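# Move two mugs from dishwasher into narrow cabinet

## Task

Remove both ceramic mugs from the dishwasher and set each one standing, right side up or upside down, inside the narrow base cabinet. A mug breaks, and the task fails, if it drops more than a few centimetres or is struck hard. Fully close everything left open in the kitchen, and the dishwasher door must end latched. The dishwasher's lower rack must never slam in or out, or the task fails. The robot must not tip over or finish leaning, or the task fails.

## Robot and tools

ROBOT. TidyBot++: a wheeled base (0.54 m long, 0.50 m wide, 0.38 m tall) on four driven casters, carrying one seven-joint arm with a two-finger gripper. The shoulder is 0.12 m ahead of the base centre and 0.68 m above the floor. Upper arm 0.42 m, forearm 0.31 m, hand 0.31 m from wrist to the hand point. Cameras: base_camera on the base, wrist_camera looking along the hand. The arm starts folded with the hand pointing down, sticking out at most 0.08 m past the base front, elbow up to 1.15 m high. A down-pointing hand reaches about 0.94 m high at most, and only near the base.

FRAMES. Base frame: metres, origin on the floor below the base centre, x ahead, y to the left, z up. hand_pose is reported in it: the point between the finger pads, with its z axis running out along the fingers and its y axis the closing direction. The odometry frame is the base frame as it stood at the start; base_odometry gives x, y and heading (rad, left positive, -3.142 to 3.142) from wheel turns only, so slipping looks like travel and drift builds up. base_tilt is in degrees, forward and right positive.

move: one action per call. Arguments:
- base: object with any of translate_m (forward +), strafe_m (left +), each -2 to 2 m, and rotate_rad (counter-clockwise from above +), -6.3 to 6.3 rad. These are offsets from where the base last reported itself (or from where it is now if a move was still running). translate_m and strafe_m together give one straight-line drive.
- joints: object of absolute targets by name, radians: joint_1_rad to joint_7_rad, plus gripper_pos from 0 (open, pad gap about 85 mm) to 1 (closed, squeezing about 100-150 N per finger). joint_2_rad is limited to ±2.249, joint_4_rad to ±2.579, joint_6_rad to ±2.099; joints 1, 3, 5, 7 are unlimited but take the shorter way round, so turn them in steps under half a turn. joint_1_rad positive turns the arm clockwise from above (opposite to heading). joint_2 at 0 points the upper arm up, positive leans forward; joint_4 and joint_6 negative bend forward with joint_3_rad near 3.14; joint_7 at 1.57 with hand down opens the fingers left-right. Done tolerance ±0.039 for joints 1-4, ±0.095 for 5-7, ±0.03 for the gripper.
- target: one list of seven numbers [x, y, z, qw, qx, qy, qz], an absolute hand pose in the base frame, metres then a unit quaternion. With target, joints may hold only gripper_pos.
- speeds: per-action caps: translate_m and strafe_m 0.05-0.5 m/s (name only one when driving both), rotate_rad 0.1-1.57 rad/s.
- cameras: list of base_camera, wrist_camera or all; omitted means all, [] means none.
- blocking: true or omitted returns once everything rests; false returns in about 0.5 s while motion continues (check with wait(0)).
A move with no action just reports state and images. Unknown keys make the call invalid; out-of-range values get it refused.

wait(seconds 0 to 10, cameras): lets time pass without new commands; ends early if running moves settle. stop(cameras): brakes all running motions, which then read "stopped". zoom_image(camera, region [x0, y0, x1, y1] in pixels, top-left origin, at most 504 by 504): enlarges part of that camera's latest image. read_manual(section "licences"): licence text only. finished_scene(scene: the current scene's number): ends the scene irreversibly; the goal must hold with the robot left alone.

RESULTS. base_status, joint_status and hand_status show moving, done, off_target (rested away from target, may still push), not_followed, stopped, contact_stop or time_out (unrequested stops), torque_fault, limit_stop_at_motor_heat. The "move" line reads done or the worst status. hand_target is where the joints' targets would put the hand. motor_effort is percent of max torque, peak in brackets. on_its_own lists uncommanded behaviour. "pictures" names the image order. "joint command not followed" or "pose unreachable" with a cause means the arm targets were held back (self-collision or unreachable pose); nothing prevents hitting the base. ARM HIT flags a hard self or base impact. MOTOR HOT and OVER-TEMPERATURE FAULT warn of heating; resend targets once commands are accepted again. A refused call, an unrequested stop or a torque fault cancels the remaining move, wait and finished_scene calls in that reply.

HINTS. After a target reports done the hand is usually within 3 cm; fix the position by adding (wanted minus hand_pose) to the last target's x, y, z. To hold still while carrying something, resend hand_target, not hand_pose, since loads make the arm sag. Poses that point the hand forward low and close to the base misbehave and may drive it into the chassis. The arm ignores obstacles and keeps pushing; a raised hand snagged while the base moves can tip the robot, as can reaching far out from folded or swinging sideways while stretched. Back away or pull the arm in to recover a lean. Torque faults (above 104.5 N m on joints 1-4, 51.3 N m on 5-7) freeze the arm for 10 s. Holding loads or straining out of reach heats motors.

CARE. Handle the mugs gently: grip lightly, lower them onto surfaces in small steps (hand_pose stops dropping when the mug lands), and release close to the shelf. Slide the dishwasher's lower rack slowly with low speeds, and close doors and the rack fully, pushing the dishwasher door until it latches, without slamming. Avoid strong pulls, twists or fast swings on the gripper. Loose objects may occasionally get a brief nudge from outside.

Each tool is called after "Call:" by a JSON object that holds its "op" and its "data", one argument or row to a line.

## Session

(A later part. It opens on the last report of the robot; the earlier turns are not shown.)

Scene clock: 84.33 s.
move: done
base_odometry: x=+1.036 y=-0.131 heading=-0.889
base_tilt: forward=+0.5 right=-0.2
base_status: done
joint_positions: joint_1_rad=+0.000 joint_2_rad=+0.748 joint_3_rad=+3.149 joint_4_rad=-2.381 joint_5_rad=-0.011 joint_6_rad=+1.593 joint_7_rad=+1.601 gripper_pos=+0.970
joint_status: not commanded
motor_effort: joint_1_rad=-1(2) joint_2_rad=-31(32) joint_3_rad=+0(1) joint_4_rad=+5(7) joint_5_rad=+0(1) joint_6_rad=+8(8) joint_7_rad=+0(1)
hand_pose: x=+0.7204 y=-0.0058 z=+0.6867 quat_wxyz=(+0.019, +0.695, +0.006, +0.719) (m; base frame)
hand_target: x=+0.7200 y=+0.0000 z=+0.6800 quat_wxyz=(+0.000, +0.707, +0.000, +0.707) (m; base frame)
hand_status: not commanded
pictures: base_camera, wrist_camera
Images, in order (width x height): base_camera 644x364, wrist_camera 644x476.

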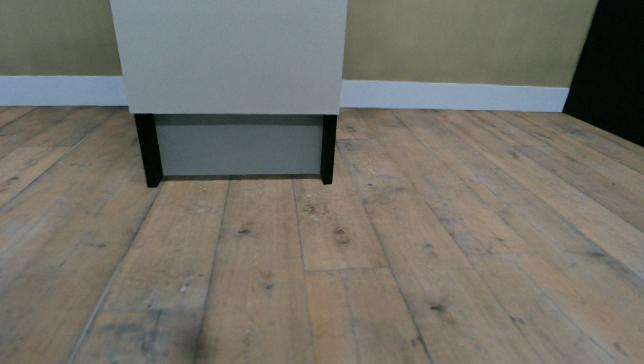

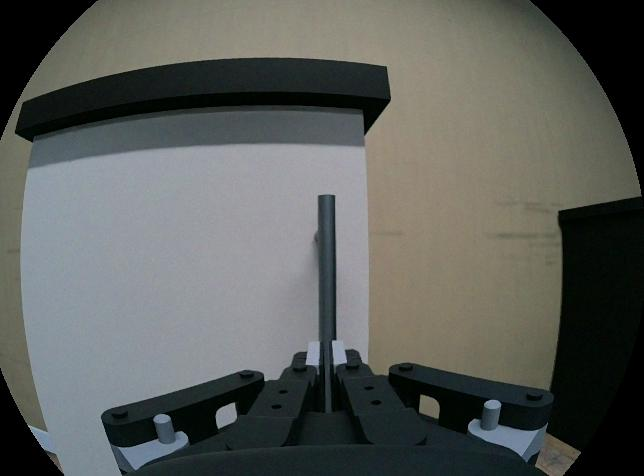

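Call:
{"op": "move", "data": {
  "joints": {"gripper_pos": 0.4},
  "cameras": []
}}

Call:
{"op": "move", "data": {
  "base": {"translate_m": 0.1, "strafe_m": -0.005},
  "speeds": {"translate_m": 0.1}
}}

Scene clock: 90.17 s.
move: done
base_odometry: x=+1.036 y=-0.131 heading=-0.889
base_tilt: forward=+0.5 right=-0.2
base_status: not commanded
joint_positions: joint_1_rad=+0.000 joint_2_rad=+0.748 joint_3_rad=+3.149 joint_4_rad=-2.381 joint_5_rad=-0.011 joint_6_rad=+1.593 joint_7_rad=+1.601 gripper_pos=+0.400
joint_status: all done
motor_effort: joint_1_rad=-1(1) joint_2_rad=-31(31) joint_3_rad=+1(1) joint_4_rad=+5(6) joint_5_rad=+0(1) joint_6_rad=+8(8) joint_7_rad=+0(0)
hand_pose: x=+0.7204 y=-0.0058 z=+0.6867 quat_wxyz=(+0.019, +0.695, +0.006, +0.719) (m; base frame)
hand_target: x=+0.7200 y=+0.0000 z=+0.6800 quat_wxyz=(+0.000, +0.707, +0.000, +0.707) (m; base frame)
hand_status: not commanded
pictures: none
No camera images: "cameras" was empty.

Scene clock: 91.70 s.
move: done
base_odometry: x=+1.096 y=-0.212 heading=-0.888
base_tilt: forward=+0.5 right=-0.2
base_status: done
joint_positions: joint_1_rad=+0.000 joint_2_rad=+0.747 joint_3_rad=+3.149 joint_4_rad=-2.381 joint_5_rad=-0.011 joint_6_rad=+1.592 joint_7_rad=+1.601 gripper_pos=+0.400
joint_status: not commanded
motor_effort: joint_1_rad=-1(2) joint_2_rad=-31(33) joint_3_rad=+1(2) joint_4_rad=+5(7) joint_5_rad=+0(1) joint_6_rad=+8(8) joint_7_rad=-1(1)
hand_pose: x=+0.7204 y=-0.0057 z=+0.6871 quat_wxyz=(+0.019, +0.694, +0.006, +0.719) (m; base frame)
hand_target: x=+0.7200 y=+0.0000 z=+0.6800 quat_wxyz=(+0.000, +0.707, +0.000, +0.707) (m; base frame)
hand_status: not commanded
pictures: base_camera, wrist_camera
Images, in order (width x height): base_camera 644x364, wrist_camera 644x476.

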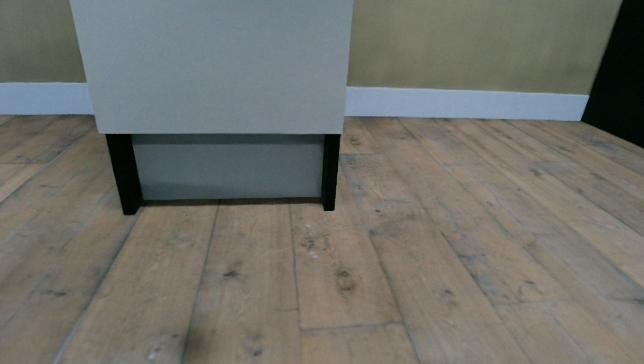

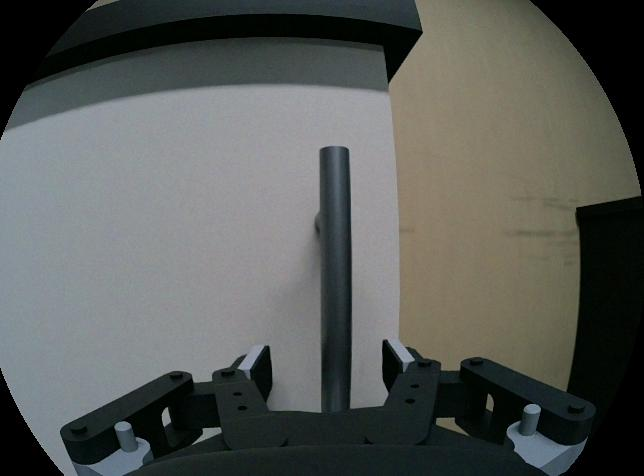

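Call:
{"op": "move", "data": {
  "joints": {"gripper_pos": 1.0}
}}

Scene clock: 93.97 s.
move: off_target
base_odometry: x=+1.096 y=-0.212 heading=-0.888
base_tilt: forward=+0.5 right=-0.2
base_status: not commanded
joint_positions: joint_1_rad=+0.002 joint_2_rad=+0.746 joint_3_rad=+3.154 joint_4_rad=-2.382 joint_5_rad=-0.012 joint_6_rad=+1.592 joint_7_rad=+1.591 gripper_pos=+0.887
joint_status: gripper_pos off_target (ended at +0.887, target +1.000)
motor_effort: joint_1_rad=-5(9) joint_2_rad=-31(31) joint_3_rad=-2(5) joint_4_rad=+6(8) joint_5_rad=+4(8) joint_6_rad=+8(8) joint_7_rad=+1(2)
hand_pose: x=+0.7200 y=-0.0090 z=+0.6871 quat_wxyz=(+0.018, +0.695, +0.002, +0.719) (m; base frame)
hand_target: x=+0.7200 y=+0.0000 z=+0.6800 quat_wxyz=(+0.000, +0.707, +0.000, +0.707) (m; base frame)
hand_status: not commanded
pictures: base_camera, wrist_camera
Images, in order (width x height): base_camera 644x364, wrist_camera 644x476.

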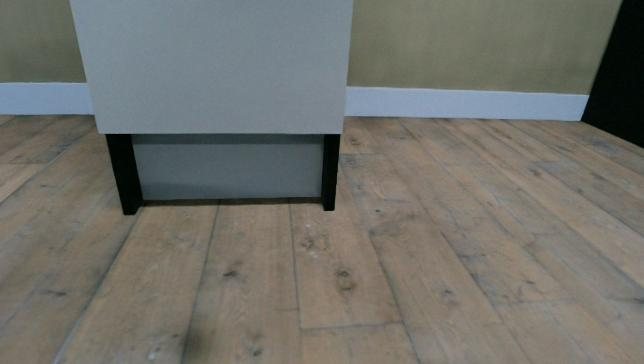

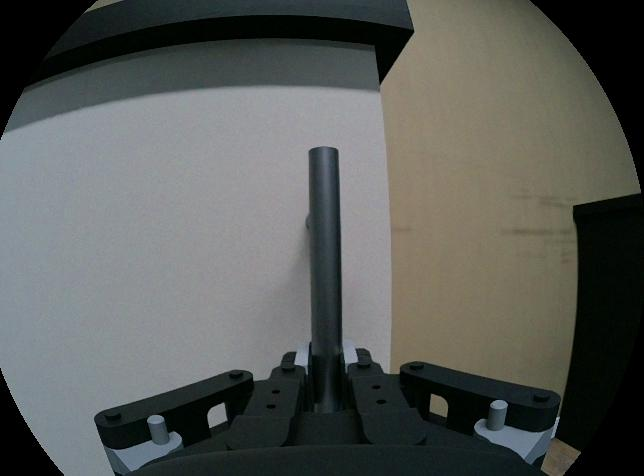

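Call:
{"op": "move", "data": {
  "joints": {"gripper_pos": 0.95},
  "cameras": []
}}

Call:
{"op": "move", "data": {
  "base": {"translate_m": -0.07, "strafe_m": 0.005},
  "speeds": {"translate_m": 0.1}
}}

Call:
{"op": "move", "data": {
  "base": {"translate_m": -0.07, "strafe_m": 0.025},
  "speeds": {"translate_m": 0.1}
}}

Scene clock: 108.33 s.
move: off_target
base_odometry: x=+1.096 y=-0.212 heading=-0.888
base_tilt: forward=+0.6 right=-0.2
base_status: not commanded
joint_positions: joint_1_rad=+0.002 joint_2_rad=+0.746 joint_3_rad=+3.154 joint_4_rad=-2.382 joint_5_rad=-0.012 joint_6_rad=+1.592 joint_7_rad=+1.591 gripper_pos=+0.887
joint_status: gripper_pos off_target (ended at +0.887, target +0.950)
motor_effort: joint_1_rad=-3(4) joint_2_rad=-31(31) joint_3_rad=+0(1) joint_4_rad=+6(6) joint_5_rad=+2(2) joint_6_rad=+7(8) joint_7_rad=+1(2)
hand_pose: x=+0.7200 y=-0.0094 z=+0.6871 quat_wxyz=(+0.019, +0.695, +0.002, +0.719) (m; base frame)
hand_target: x=+0.7200 y=+0.0000 z=+0.6800 quat_wxyz=(+0.000, +0.707, +0.000, +0.707) (m; base frame)
hand_status: not commanded
pictures: none
No camera images: "cameras" was empty.

Scene clock: 109.57 s.
move: done
base_odometry: x=+1.056 y=-0.154 heading=-0.888
base_tilt: forward=+0.5 right=-0.2
base_status: done
joint_positions: joint_1_rad=-0.005 joint_2_rad=+0.746 joint_3_rad=+3.155 joint_4_rad=-2.369 joint_5_rad=-0.012 joint_6_rad=+1.578 joint_7_rad=+1.591 gripper_pos=+0.887
joint_status: not commanded
motor_effort: joint_1_rad=-1(5) joint_2_rad=-32(36) joint_3_rad=+2(3) joint_4_rad=+3(5) joint_5_rad=+1(4) joint_6_rad=+9(10) joint_7_rad=+2(3)
hand_pose: x=+0.7241 y=-0.0049 z=+0.6873 quat_wxyz=(+0.016, +0.695, +0.004, +0.719) (m; base frame)
hand_target: x=+0.7200 y=+0.0000 z=+0.6800 quat_wxyz=(+0.000, +0.707, +0.000, +0.707) (m; base frame)
hand_status: not commanded
pictures: base_camera, wrist_camera
Images, in order (width x height): base_camera 644x364, wrist_camera 644x476.

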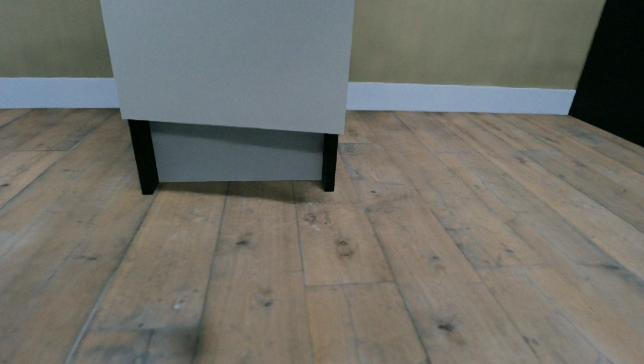

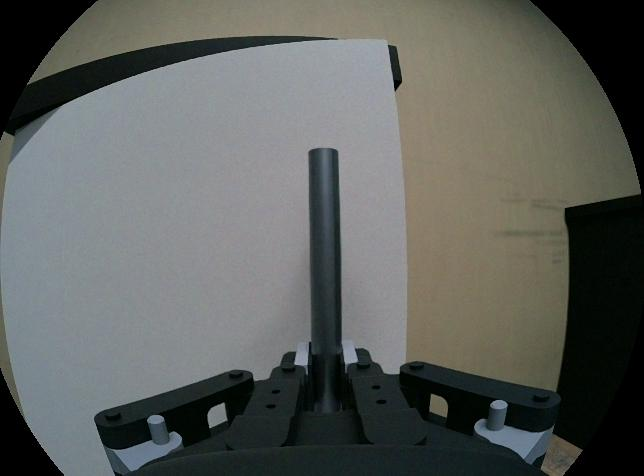

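Scene clock: 110.87 s.
move: done
base_odometry: x=+1.031 y=-0.084 heading=-0.888
base_tilt: forward=+0.5 right=-0.2
base_status: done
joint_positions: joint_1_rad=-0.004 joint_2_rad=+0.745 joint_3_rad=+3.155 joint_4_rad=-2.369 joint_5_rad=-0.012 joint_6_rad=+1.577 joint_7_rad=+1.591 gripper_pos=+0.889
joint_status: not commanded
motor_effort: joint_1_rad=-2(5) joint_2_rad=-32(34) joint_3_rad=+1(3) joint_4_rad=+3(5) joint_5_rad=+1(4) joint_6_rad=+9(10) joint_7_rad=+2(3)
hand_pose: x=+0.7242 y=-0.0056 z=+0.6872 quat_wxyz=(+0.016, +0.695, +0.004, +0.719) (m; base frame)
hand_target: x=+0.7200 y=+0.0000 z=+0.6800 quat_wxyz=(+0.000, +0.707, +0.000, +0.707) (m; base frame)
hand_status: not commanded
pictures: base_camera, wrist_camera
Images, in order (width x height): base_camera 644x364, wrist_camera 644x476.

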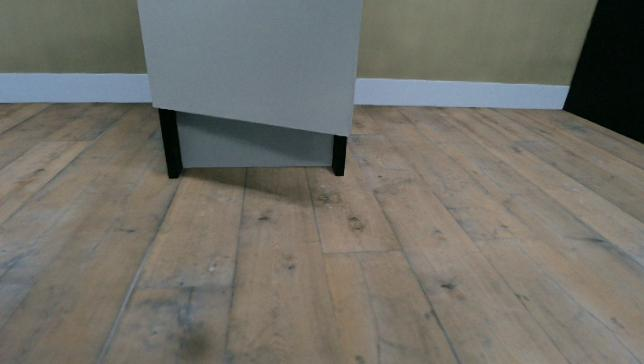

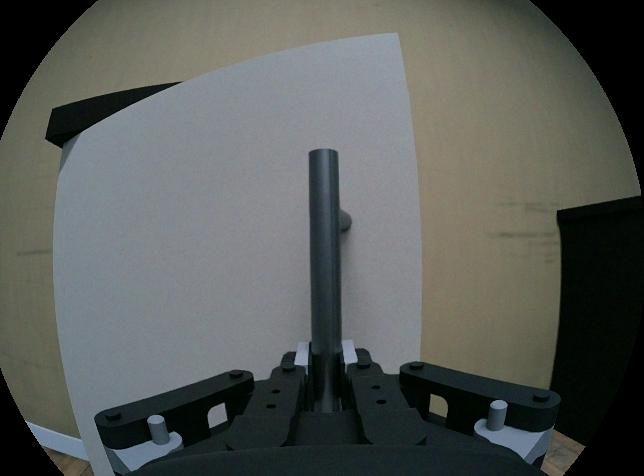

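Call:
{"op": "move", "data": {
  "base": {"translate_m": -0.066, "strafe_m": 0.042},
  "speeds": {"translate_m": 0.1},
  "cameras": []
}}

Call:
{"op": "move", "data": {
  "base": {"translate_m": -0.056, "strafe_m": 0.061},
  "speeds": {"translate_m": 0.1}
}}

Call:
{"op": "move", "data": {
  "base": {"translate_m": -0.04, "strafe_m": 0.075},
  "speeds": {"translate_m": 0.1}
}}

Scene clock: 114.47 s.
move: done
base_odometry: x=+1.022 y=-0.006 heading=-0.888
base_tilt: forward=+0.5 right=-0.2
base_status: done
joint_positions: joint_1_rad=-0.003 joint_2_rad=+0.744 joint_3_rad=+3.155 joint_4_rad=-2.370 joint_5_rad=-0.012 joint_6_rad=+1.575 joint_7_rad=+1.591 gripper_pos=+0.890
joint_status: not commanded
motor_effort: joint_1_rad=-1(5) joint_2_rad=-32(35) joint_3_rad=+1(2) joint_4_rad=+5(6) joint_5_rad=+2(4) joint_6_rad=+8(10) joint_7_rad=+2(3)
hand_pose: x=+0.7237 y=-0.0066 z=+0.6872 quat_wxyz=(+0.017, +0.696, +0.003, +0.718) (m; base frame)
hand_target: x=+0.7200 y=+0.0000 z=+0.6800 quat_wxyz=(+0.000, +0.707, +0.000, +0.707) (m; base frame)
hand_status: not commanded
pictures: none
No camera images: "cameras" was empty.

Scene clock: 115.87 s.
move: done
base_odometry: x=+1.034 y=+0.076 heading=-0.888
base_tilt: forward=+0.5 right=-0.2
base_status: done
joint_positions: joint_1_rad=+0.001 joint_2_rad=+0.741 joint_3_rad=+3.155 joint_4_rad=-2.374 joint_5_rad=-0.012 joint_6_rad=+1.574 joint_7_rad=+1.591 gripper_pos=+0.891
joint_status: not commanded
motor_effort: joint_1_rad=-3(6) joint_2_rad=-32(34) joint_3_rad=+0(2) joint_4_rad=+4(6) joint_5_rad=+2(5) joint_6_rad=+8(9) joint_7_rad=+2(3)
hand_pose: x=+0.7227 y=-0.0088 z=+0.6871 quat_wxyz=(+0.018, +0.696, +0.002, +0.717) (m; base frame)
hand_target: x=+0.7200 y=+0.0000 z=+0.6800 quat_wxyz=(+0.000, +0.707, +0.000, +0.707) (m; base frame)
hand_status: not commanded
pictures: base_camera, wrist_camera
Images, in order (width x height): base_camera 644x364, wrist_camera 644x476.

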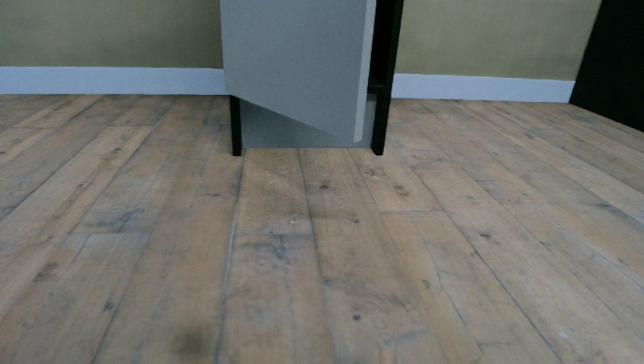

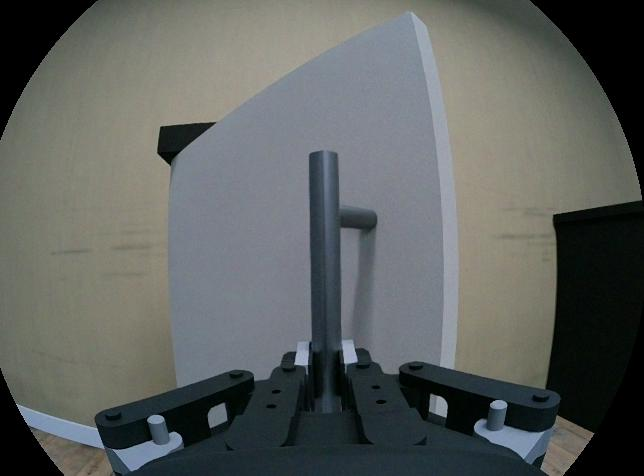

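Scene clock: 117.27 s.
move: done
base_odometry: x=+1.066 y=+0.155 heading=-0.888
base_tilt: forward=+0.5 right=-0.2
base_status: done
joint_positions: joint_1_rad=+0.003 joint_2_rad=+0.738 joint_3_rad=+3.156 joint_4_rad=-2.378 joint_5_rad=-0.012 joint_6_rad=+1.573 joint_7_rad=+1.591 gripper_pos=+0.893
joint_status: not commanded
motor_effort: joint_1_rad=-3(7) joint_2_rad=-32(34) joint_3_rad=+0(3) joint_4_rad=+4(7) joint_5_rad=+3(6) joint_6_rad=+8(10) joint_7_rad=+2(3)
hand_pose: x=+0.7214 y=-0.0104 z=+0.6871 quat_wxyz=(+0.019, +0.697, +0.001, +0.716) (m; base frame)
hand_target: x=+0.7200 y=+0.0000 z=+0.6800 quat_wxyz=(+0.000, +0.707, +0.000, +0.707) (m; base frame)
hand_status: not commanded
pictures: base_camera, wrist_camera
Images, in order (width x height): base_camera 644x364, wrist_camera 644x476.

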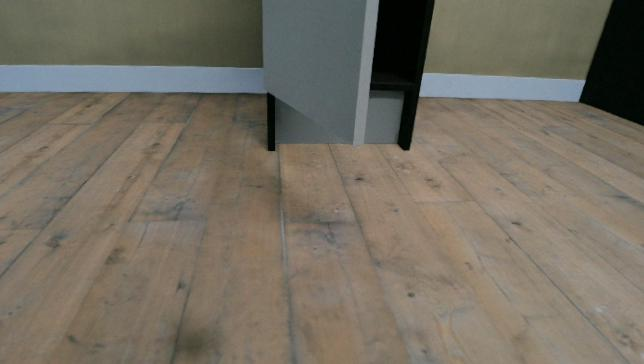

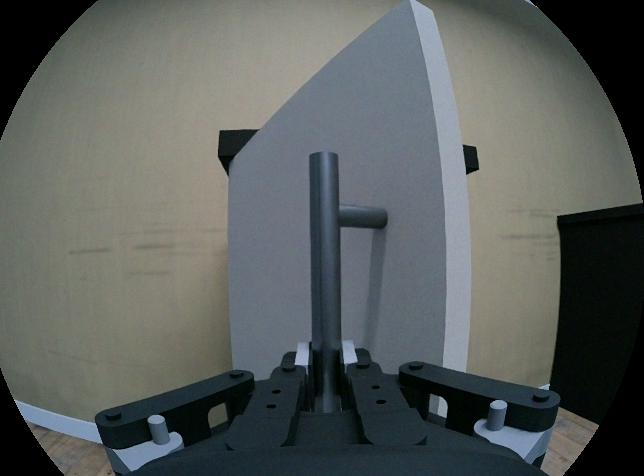

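Call:
{"op": "move", "data": {
  "joints": {"gripper_pos": 0.2},
  "cameras": []
}}

Call:
{"op": "move", "data": {
  "base": {"translate_m": -0.08, "strafe_m": -0.03},
  "speeds": {"translate_m": 0.1}
}}

Scene clock: 122.97 s.
move: done
base_odometry: x=+1.066 y=+0.155 heading=-0.888
base_tilt: forward=+0.5 right=-0.2
base_status: not commanded
joint_positions: joint_1_rad=-0.001 joint_2_rad=+0.738 joint_3_rad=+3.156 joint_4_rad=-2.378 joint_5_rad=-0.012 joint_6_rad=+1.573 joint_7_rad=+1.591 gripper_pos=+0.200
joint_status: all done
motor_effort: joint_1_rad=-1(3) joint_2_rad=-31(32) joint_3_rad=+0(2) joint_4_rad=+5(6) joint_5_rad=+0(3) joint_6_rad=+7(9) joint_7_rad=+0(3)
hand_pose: x=+0.7214 y=-0.0083 z=+0.6871 quat_wxyz=(+0.018, +0.697, +0.003, +0.717) (m; base frame)
hand_target: x=+0.7200 y=+0.0000 z=+0.6800 quat_wxyz=(+0.000, +0.707, +0.000, +0.707) (m; base frame)
hand_status: not commanded
pictures: none
No camera images: "cameras" was empty.

Scene clock: 124.37 s.
move: done
base_odometry: x=+0.993 y=+0.198 heading=-0.888
base_tilt: forward=+0.5 right=-0.2
base_status: done
joint_positions: joint_1_rad=-0.001 joint_2_rad=+0.739 joint_3_rad=+3.156 joint_4_rad=-2.378 joint_5_rad=-0.012 joint_6_rad=+1.573 joint_7_rad=+1.591 gripper_pos=+0.200
joint_status: not commanded
motor_effort: joint_1_rad=-1(2) joint_2_rad=-30(34) joint_3_rad=+0(2) joint_4_rad=+5(6) joint_5_rad=+0(1) joint_6_rad=+8(8) joint_7_rad=+0(1)
hand_pose: x=+0.7214 y=-0.0080 z=+0.6870 quat_wxyz=(+0.018, +0.697, +0.003, +0.716) (m; base frame)
hand_target: x=+0.7200 y=+0.0000 z=+0.6800 quat_wxyz=(+0.000, +0.707, +0.000, +0.707) (m; base frame)
hand_status: not commanded
pictures: base_camera, wrist_camera
Images, in order (width x height): base_camera 644x364, wrist_camera 644x476.

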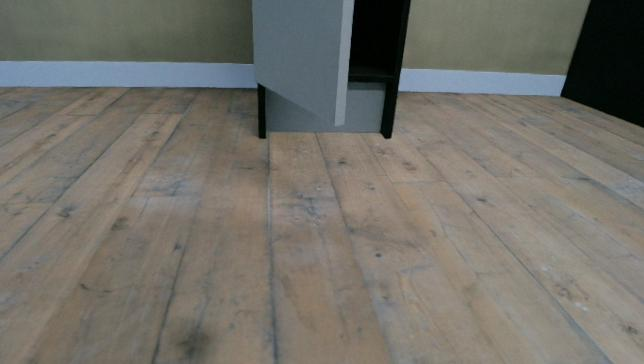

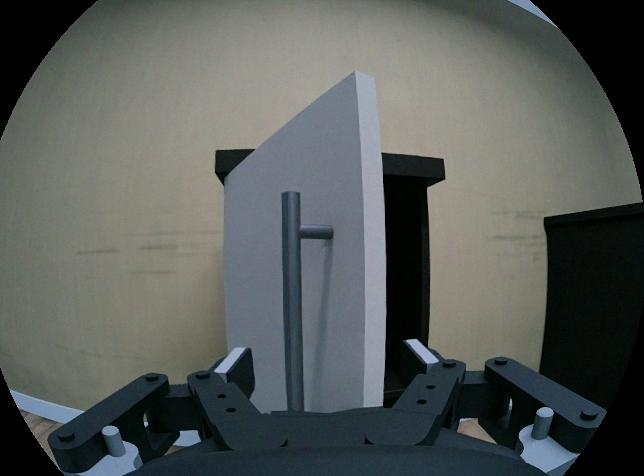

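Call:
{"op": "move", "data": {
  "base": {"strafe_m": -0.15},
  "joints": {"gripper_pos": 1.0},
  "cameras": []
}}

Call:
{"op": "move", "data": {
  "base": {"translate_m": 0.17}
}}

Scene clock: 128.77 s.
move: done
base_odometry: x=+0.876 y=+0.104 heading=-0.889
base_tilt: forward=+0.5 right=-0.2
base_status: done
joint_positions: joint_1_rad=+0.000 joint_2_rad=+0.739 joint_3_rad=+3.156 joint_4_rad=-2.378 joint_5_rad=-0.012 joint_6_rad=+1.573 joint_7_rad=+1.591 gripper_pos=+0.999
joint_status: all done
motor_effort: joint_1_rad=-1(4) joint_2_rad=-31(32) joint_3_rad=+1(3) joint_4_rad=+5(6) joint_5_rad=+0(1) joint_6_rad=+8(9) joint_7_rad=+0(1)
hand_pose: x=+0.7214 y=-0.0090 z=+0.6870 quat_wxyz=(+0.019, +0.697, +0.002, +0.716) (m; base frame)
hand_target: x=+0.7200 y=+0.0000 z=+0.6800 quat_wxyz=(+0.000, +0.707, +0.000, +0.707) (m; base frame)
hand_status: not commanded
pictures: none
No camera images: "cameras" was empty.

Scene clock: 130.17 s.
move: done
base_odometry: x=+0.983 y=-0.029 heading=-0.889
base_tilt: forward=+0.5 right=-0.2
base_status: done
joint_positions: joint_1_rad=+0.000 joint_2_rad=+0.739 joint_3_rad=+3.156 joint_4_rad=-2.377 joint_5_rad=-0.012 joint_6_rad=+1.573 joint_7_rad=+1.591 gripper_pos=+0.999
joint_status: not commanded
motor_effort: joint_1_rad=-1(2) joint_2_rad=-31(33) joint_3_rad=+1(1) joint_4_rad=+6(7) joint_5_rad=+0(0) joint_6_rad=+8(8) joint_7_rad=+0(1)
hand_pose: x=+0.7218 y=-0.0090 z=+0.6875 quat_wxyz=(+0.019, +0.697, +0.002, +0.717) (m; base frame)
hand_target: x=+0.7200 y=+0.0000 z=+0.6800 quat_wxyz=(+0.000, +0.707, +0.000, +0.707) (m; base frame)
hand_status: not commanded
pictures: base_camera, wrist_camera
Images, in order (width x height): base_camera 644x364, wrist_camera 644x476.

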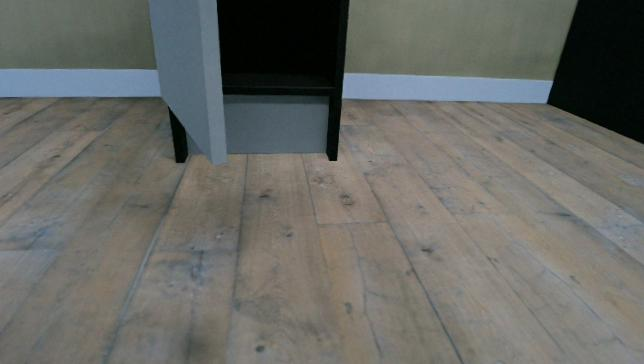

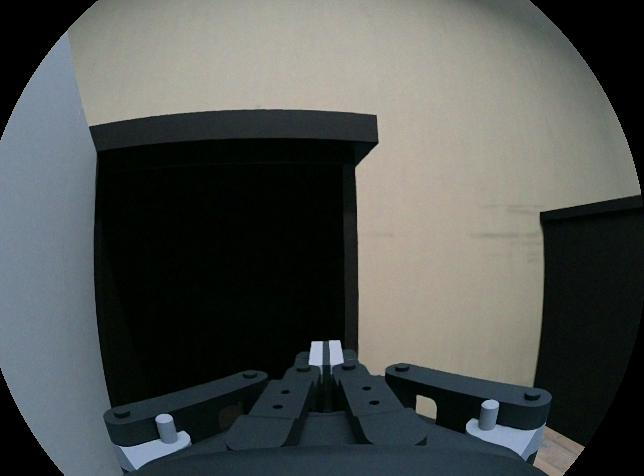

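Call:
{"op": "move", "data": {
  "joints": {"joint_1_rad": -0.22}
}}

Call:
{"op": "move", "data": {
  "joints": {"joint_1_rad": -0.45}
}}

Scene clock: 133.63 s.
move: done
base_odometry: x=+0.983 y=-0.029 heading=-0.889
base_tilt: forward=+0.5 right=-0.2
base_status: not commanded
joint_positions: joint_1_rad=-0.216 joint_2_rad=+0.739 joint_3_rad=+3.158 joint_4_rad=-2.376 joint_5_rad=-0.013 joint_6_rad=+1.573 joint_7_rad=+1.591 gripper_pos=+0.999
joint_status: all done
motor_effort: joint_1_rad=-1(5) joint_2_rad=-31(32) joint_3_rad=+0(4) joint_4_rad=+5(6) joint_5_rad=+0(5) joint_6_rad=+7(8) joint_7_rad=+0(1)
hand_pose: x=+0.7100 y=+0.1194 z=+0.6875 quat_wxyz=(-0.058, +0.693, +0.077, +0.715) (m; base frame)
hand_target: x=+0.7064 y=+0.1270 z=+0.6800 quat_wxyz=(-0.075, +0.703, +0.075, +0.703) (m; base frame)
hand_status: not commanded
pictures: base_camera, wrist_camera
Images, in order (width x height): base_camera 644x364, wrist_camera 644x476.

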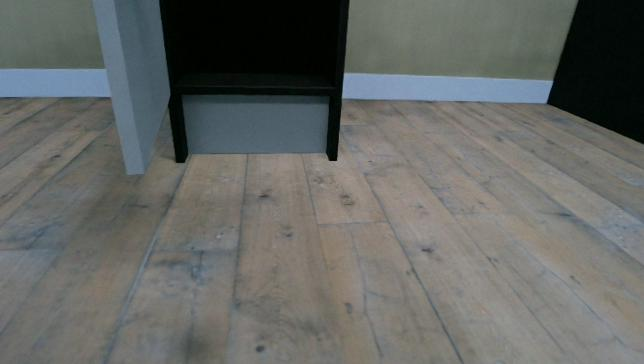

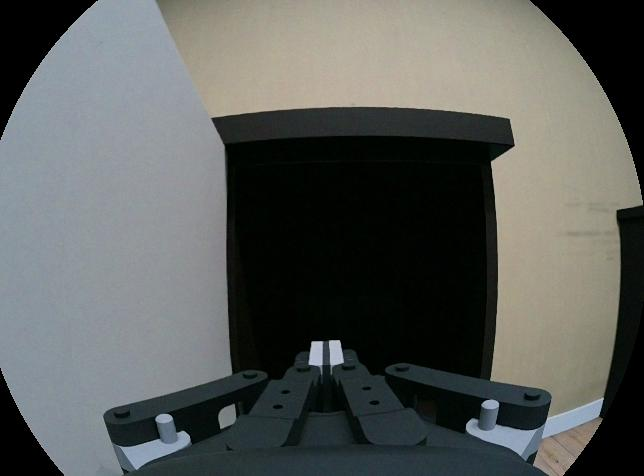

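Scene clock: 135.13 s.
move: done
base_odometry: x=+0.983 y=-0.029 heading=-0.889
base_tilt: forward=+0.5 right=-0.2
base_status: not commanded
joint_positions: joint_1_rad=-0.422 joint_2_rad=+0.739 joint_3_rad=+3.166 joint_4_rad=-2.377 joint_5_rad=-0.017 joint_6_rad=+1.573 joint_7_rad=+1.591 gripper_pos=+0.999
joint_status: all done
motor_effort: joint_1_rad=-7(10) joint_2_rad=-30(31) joint_3_rad=-4(8) joint_4_rad=+6(7) joint_5_rad=+5(11) joint_6_rad=+7(8) joint_7_rad=+0(1)
hand_pose: x=+0.6749 y=+0.2331 z=+0.6873 quat_wxyz=(-0.125, +0.682, +0.146, +0.706) (m; base frame)
hand_target: x=+0.6620 y=+0.2575 z=+0.6800 quat_wxyz=(-0.155, +0.690, +0.155, +0.690) (m; base frame)
hand_status: not commanded
pictures: base_camera, wrist_camera
Images, in order (width x height): base_camera 644x364, wrist_camera 644x476.

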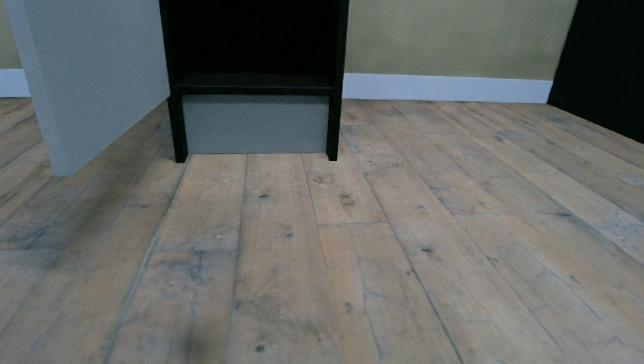

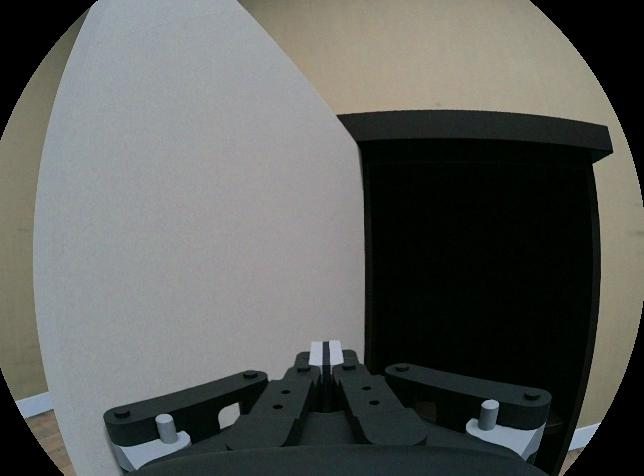

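Call:
{"op": "move", "data": {
  "joints": {"joint_1_rad": -0.7}
}}

Scene clock: 137.27 s.
move: off_target
base_odometry: x=+0.983 y=-0.029 heading=-0.889
base_tilt: forward=+0.6 right=-0.2
base_status: not commanded
joint_positions: joint_1_rad=-0.526 joint_2_rad=+0.734 joint_3_rad=+3.252 joint_4_rad=-2.385 joint_5_rad=-0.095 joint_6_rad=+1.573 joint_7_rad=+1.591 gripper_pos=+0.999
joint_status: joint_1_rad off_target (ended at -0.526, target -0.700)
motor_effort: joint_1_rad=-32(33) joint_2_rad=-27(30) joint_3_rad=-21(22) joint_4_rad=+9(9) joint_5_rad=+21(22) joint_6_rad=+7(7) joint_7_rad=+0(2)
hand_pose: x=+0.6725 y=+0.2323 z=+0.6904 quat_wxyz=(-0.093, +0.678, +0.152, +0.713) (m; base frame)
hand_target: x=+0.5814 y=+0.3839 z=+0.6800 quat_wxyz=(-0.240, +0.665, +0.240, +0.665) (m; base frame)
hand_status: not commanded
pictures: base_camera, wrist_camera
Images, in order (width x height): base_camera 644x364, wrist_camera 644x476.

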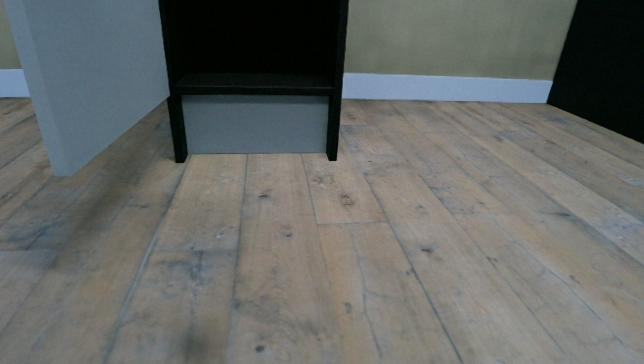

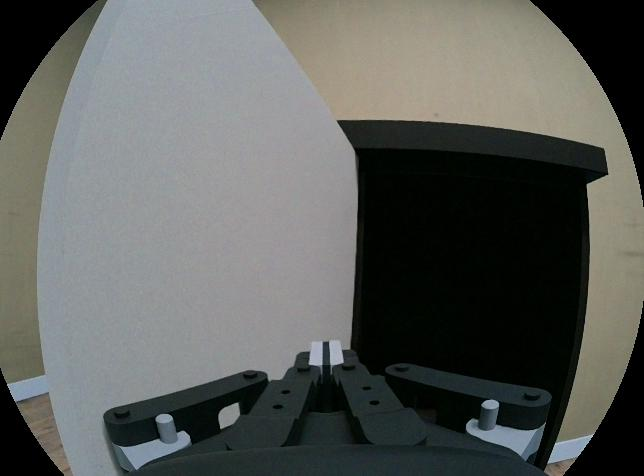

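Call:
{"op": "move", "data": {
  "joints": {"joint_1_rad": 0.0}
}}

Call:
{"op": "move", "data": {
  "base": {"translate_m": -0.25},
  "joints": {"joint_6_rad": 0.9}
}}

Call:
{"op": "zoom_image", "data": {
  "camera": "wrist_camera",
  "region": [140, 80, 440, 380]
}}

Call:
{"op": "zoom_image", "data": {
  "camera": "base_camera",
  "region": [120, 0, 420, 160]
}}

Scene clock: 141.80 s.
move: done
base_odometry: x=+0.983 y=-0.029 heading=-0.889
base_tilt: forward=+0.6 right=-0.2
base_status: not commanded
joint_positions: joint_1_rad=-0.011 joint_2_rad=+0.734 joint_3_rad=+3.155 joint_4_rad=-2.385 joint_5_rad=-0.026 joint_6_rad=+1.573 joint_7_rad=+1.591 gripper_pos=+0.999
joint_status: all done
motor_effort: joint_1_rad=-1(33) joint_2_rad=-31(31) joint_3_rad=+1(22) joint_4_rad=+5(9) joint_5_rad=+0(22) joint_6_rad=+8(8) joint_7_rad=+0(1)
hand_pose: x=+0.7191 y=-0.0059 z=+0.6873 quat_wxyz=(+0.019, +0.698, +0.001, +0.715) (m; base frame)
hand_target: x=+0.7200 y=-0.0043 z=+0.6800 quat_wxyz=(+0.003, +0.707, -0.003, +0.707) (m; base frame)
hand_status: not commanded
pictures: base_camera, wrist_camera
Images, in order (width x height): base_camera 644x364, wrist_camera 644x476.

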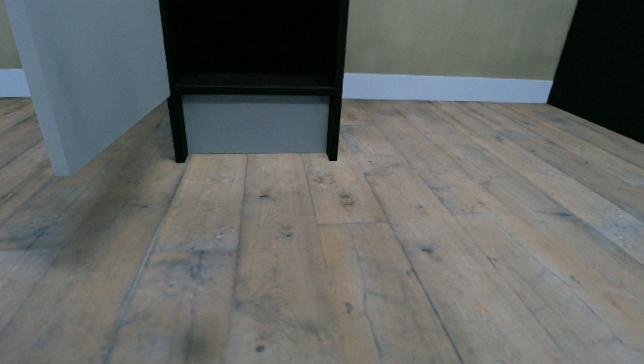

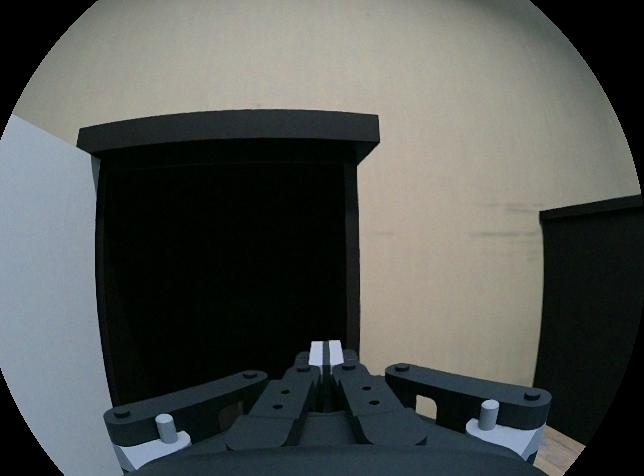

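Scene clock: 143.50 s.
move: done
base_odometry: x=+0.825 y=+0.166 heading=-0.889
base_tilt: forward=+0.5 right=-0.2
base_status: done
joint_positions: joint_1_rad=-0.010 joint_2_rad=+0.734 joint_3_rad=+3.155 joint_4_rad=-2.384 joint_5_rad=-0.026 joint_6_rad=+0.945 joint_7_rad=+1.591 gripper_pos=+0.999
joint_status: all done
motor_effort: joint_1_rad=-1(3) joint_2_rad=-30(34) joint_3_rad=+0(2) joint_4_rad=+4(7) joint_5_rad=+0(1) joint_6_rad=+6(8) joint_7_rad=+0(1)
hand_pose: x=+0.6646 y=-0.0069 z=+0.5033 quat_wxyz=(+0.014, +0.885, -0.001, +0.465) (m; base frame)
hand_target: x=+0.6573 y=-0.0059 z=+0.4927 quat_wxyz=(+0.004, +0.895, -0.006, +0.446) (m; base frame)
hand_status: not commanded
pictures: base_camera, wrist_camera
Images, in order (width x height): base_camera 644x364, wrist_camera 644x476.

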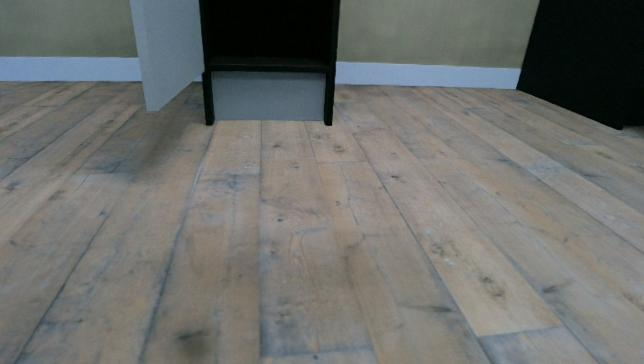

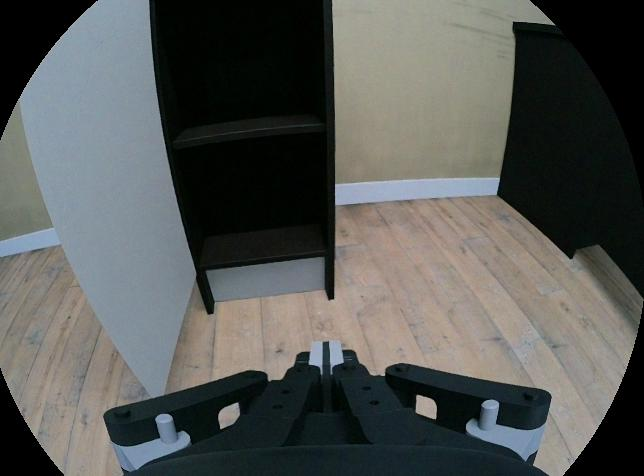

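Scaled by 1.680.

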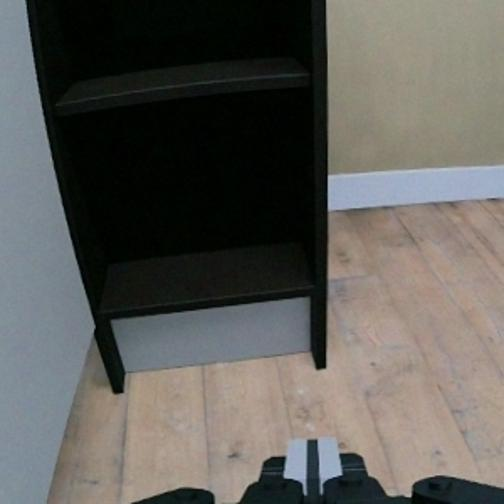

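Scaled by 1.680.

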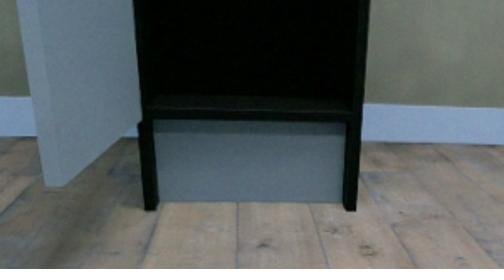

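Call:
{"op": "move", "data": {
  "base": {"translate_m": -0.09, "strafe_m": -0.15, "rotate_rad": 1.569},
  "joints": {"joint_1_rad": 0, "joint_2_rad": -0.311, "joint_3_rad": 3.14, "joint_4_rad": -2.5, "joint_5_rad": 0, "joint_6_rad": 0.1, "joint_7_rad": 1.571, "gripper_pos": 0}
}}

Call:
{"op": "zoom_image", "data": {
  "camera": "wrist_camera",
  "region": [200, 100, 440, 340]
}}

Scene clock: 165.37 s.
move: done
base_odometry: x=+0.652 y=+0.141 heading=+0.679
base_tilt: forward=+0.5 right=-0.2
base_status: done
joint_positions: joint_1_rad=-0.003 joint_2_rad=-0.294 joint_3_rad=+3.149 joint_4_rad=-2.479 joint_5_rad=-0.026 joint_6_rad=+0.154 joint_7_rad=+1.591 gripper_pos=+0.000
joint_status: all done
motor_effort: joint_1_rad=-1(4) joint_2_rad=-8(32) joint_3_rad=+1(4) joint_4_rad=+18(19) joint_5_rad=+0(2) joint_6_rad=+7(8) joint_7_rad=-1(1)
hand_pose: x=+0.5330 y=-0.0018 z=+0.7649 quat_wxyz=(+0.000, +0.850, -0.006, +0.527) (m; base frame)
hand_target: x=+0.5168 y=+0.0020 z=+0.7460 quat_wxyz=(+0.000, +0.865, +0.001, +0.502) (m; base frame)
hand_status: not commanded
pictures: base_camera, wrist_camera
Images, in order (width x height): base_camera 644x364, wrist_camera 644x476.

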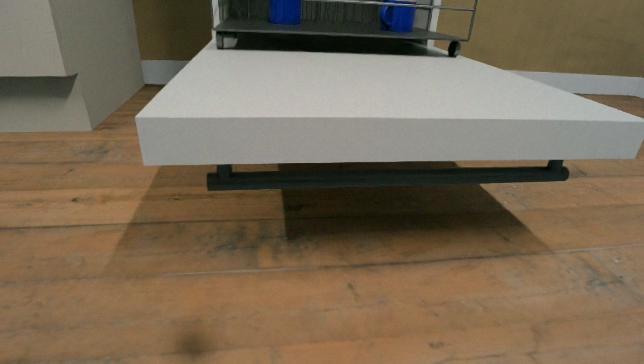

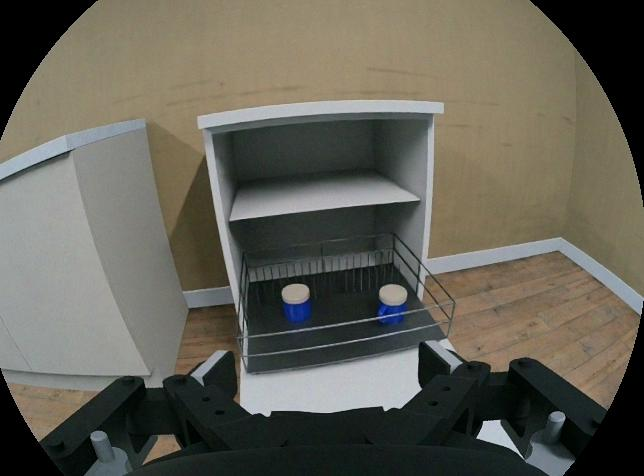

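Scaled by 2.100.

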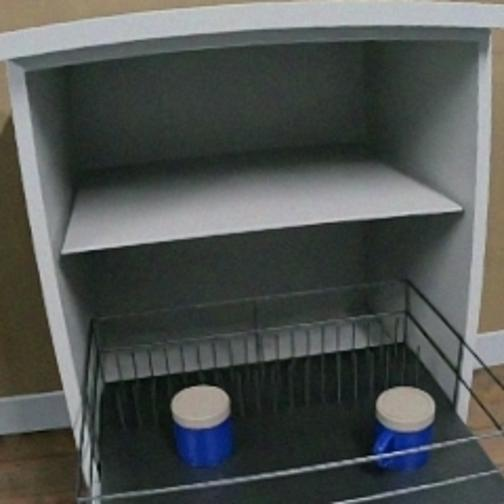

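Call:
{"op": "move", "data": {
  "base": {"translate_m": 0.28},
  "target": [0.65, 0.0, 0.62, 0, 0.9239, 0, 0.3827]
}}

Call:
{"op": "zoom_image", "data": {
  "camera": "wrist_camera",
  "region": [180, 100, 480, 400]
}}

Scene clock: 179.17 s.
move: done
base_odometry: x=+0.870 y=+0.317 heading=+0.680
base_tilt: forward=+0.5 right=-0.2
base_status: done
joint_positions: joint_1_rad=-0.003 joint_2_rad=+0.266 joint_3_rad=+3.149 joint_4_rad=-2.200 joint_5_rad=-0.026 joint_6_rad=+0.151 joint_7_rad=+1.591 gripper_pos=+0.000
joint_status: not commanded
motor_effort: joint_1_rad=-1(1) joint_2_rad=-24(27) joint_3_rad=+1(2) joint_4_rad=+14(19) joint_5_rad=+0(1) joint_6_rad=+5(7) joint_7_rad=+0(1)
hand_pose: x=+0.6550 y=-0.0021 z=+0.6313 quat_wxyz=(+0.002, +0.916, -0.005, +0.401) (m; base frame)
hand_target: x=+0.6500 y=+0.0000 z=+0.6200 quat_wxyz=(+0.000, +0.924, +0.000, +0.383) (m; base frame)
hand_status: done (0.013 m and 2.4 deg from the pose sent, 0.186 m and 18.6 deg at the start)
pictures: base_camera, wrist_camera
Images, in order (width x height): base_camera 644x364, wrist_camera 644x476.

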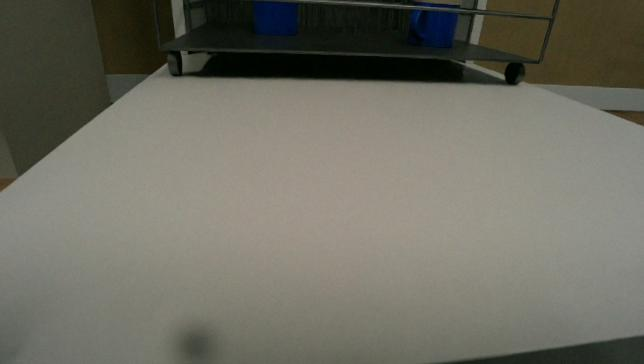

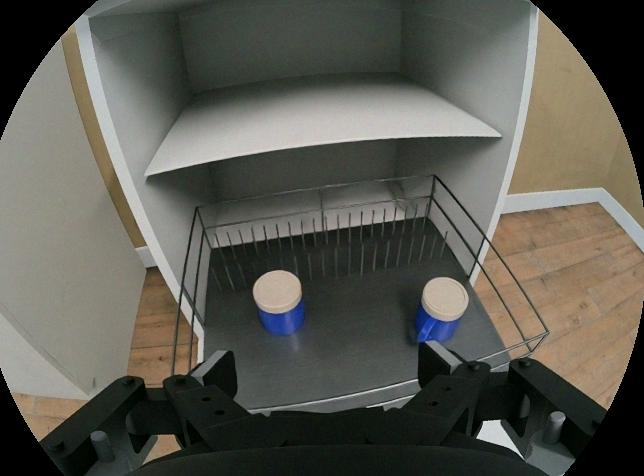

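Scaled by 1.680.

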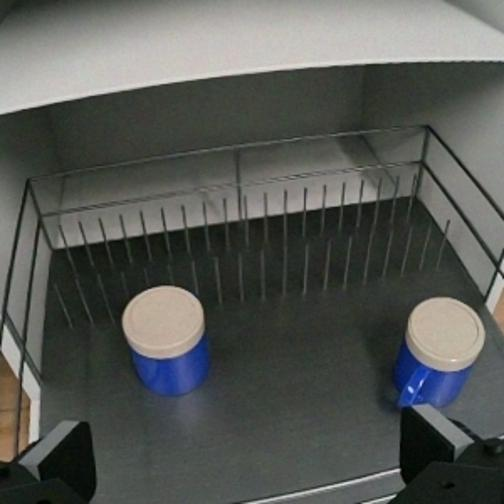

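Call:
{"op": "move", "data": {
  "target": [0.845, 0.066, 0.42, 0, 0.9239, 0, 0.3827]
}}

Call:
{"op": "zoom_image", "data": {
  "camera": "wrist_camera",
  "region": [180, 160, 480, 460]
}}

Scene clock: 189.77 s.
move: done
base_odometry: x=+0.870 y=+0.317 heading=+0.680
base_tilt: forward=+0.5 right=-0.2
base_status: not commanded
joint_positions: joint_1_rad=-0.182 joint_2_rad=+0.984 joint_3_rad=+3.231 joint_4_rad=-1.637 joint_5_rad=-0.043 joint_6_rad=+0.204 joint_7_rad=+1.577 gripper_pos=+0.000
joint_status: not commanded
motor_effort: joint_1_rad=-1(2) joint_2_rad=-43(45) joint_3_rad=+2(2) joint_4_rad=+11(15) joint_5_rad=+0(1) joint_6_rad=+5(6) joint_7_rad=+0(1)
hand_pose: x=+0.8301 y=+0.0728 z=+0.4108 quat_wxyz=(+0.009, +0.932, +0.056, +0.358) (m; base frame)
hand_target: x=+0.8450 y=+0.0660 z=+0.4200 quat_wxyz=(+0.000, +0.924, +0.000, +0.383) (m; base frame)
hand_status: done (0.019 m and 7.2 deg from the pose sent, 0.292 m and 2.4 deg at the start)
pictures: base_camera, wrist_camera
Images, in order (width x height): base_camera 644x364, wrist_camera 644x476.

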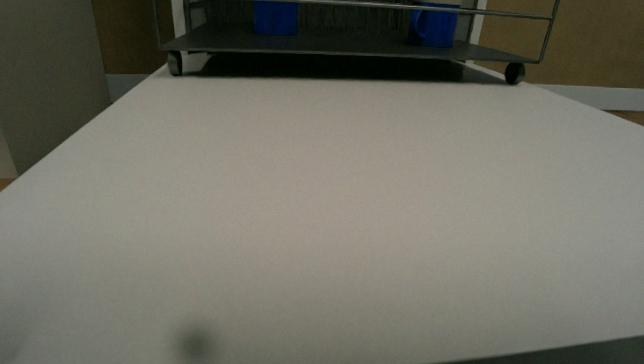

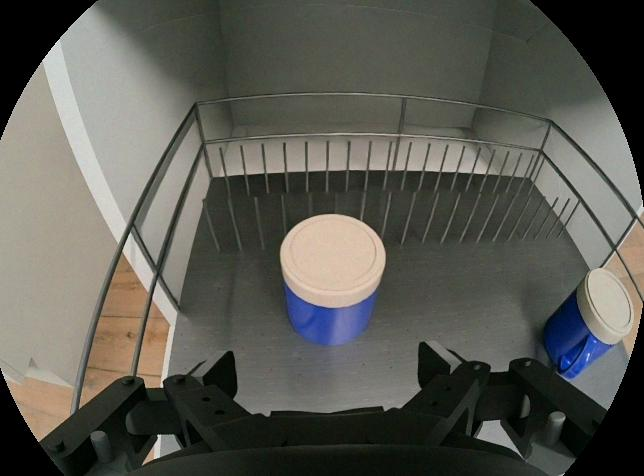

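Scaled by 1.680.

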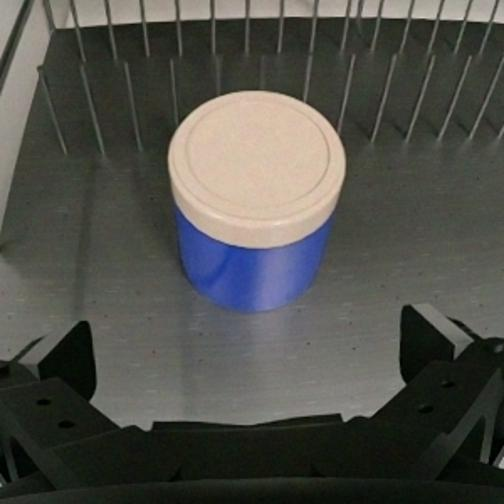

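Call:
{"op": "move", "data": {
  "target": [0.885, 0.064, 0.405, -0.009, 0.916, -0.056, 0.407]
}}

Call:
{"op": "zoom_image", "data": {
  "camera": "wrist_camera",
  "region": [180, 160, 480, 460]
}}

Scene clock: 197.30 s.
move: done
base_odometry: x=+0.870 y=+0.317 heading=+0.680
base_tilt: forward=+0.5 right=-0.2
base_status: not commanded
joint_positions: joint_1_rad=-0.202 joint_2_rad=+1.071 joint_3_rad=+3.267 joint_4_rad=-1.502 joint_5_rad=-0.128 joint_6_rad=+0.212 joint_7_rad=+1.517 gripper_pos=+0.000
joint_status: not commanded
motor_effort: joint_1_rad=-1(1) joint_2_rad=-45(47) joint_3_rad=+3(3) joint_4_rad=+12(13) joint_5_rad=+0(0) joint_6_rad=+5(6) joint_7_rad=+0(1)
hand_pose: x=+0.8754 y=+0.0696 z=+0.4006 quat_wxyz=(+0.001, +0.923, -0.001, +0.386) (m; base frame)
hand_target: x=+0.8850 y=+0.0640 z=+0.4050 quat_wxyz=(-0.009, +0.912, -0.056, +0.405) (m; base frame)
hand_status: done (0.012 m and 6.8 deg from the pose sent, 0.056 m and 14.3 deg at the start)
pictures: base_camera, wrist_camera
Images, in order (width x height): base_camera 644x364, wrist_camera 644x476.

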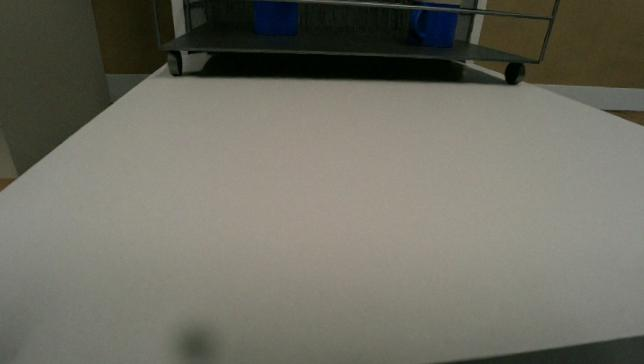

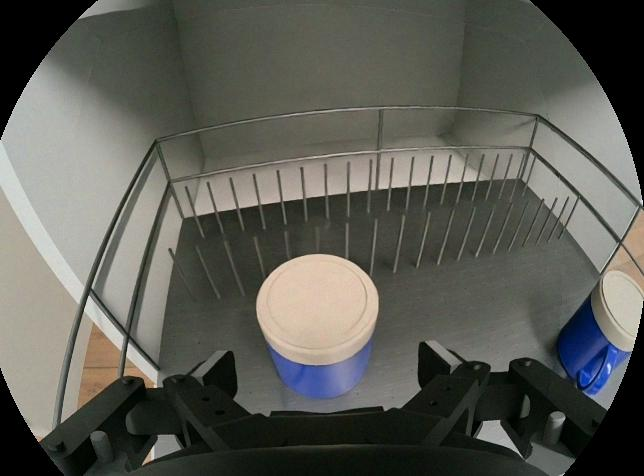

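Scaled by 1.680.

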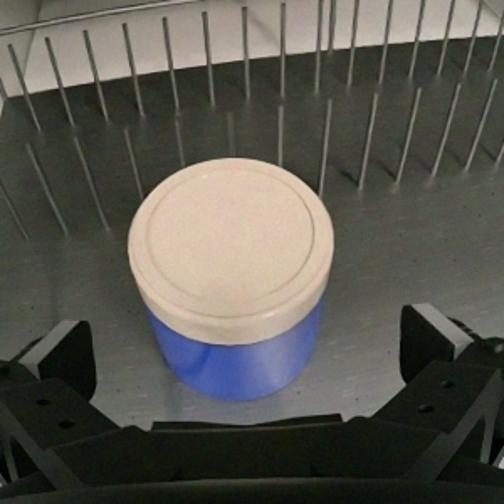

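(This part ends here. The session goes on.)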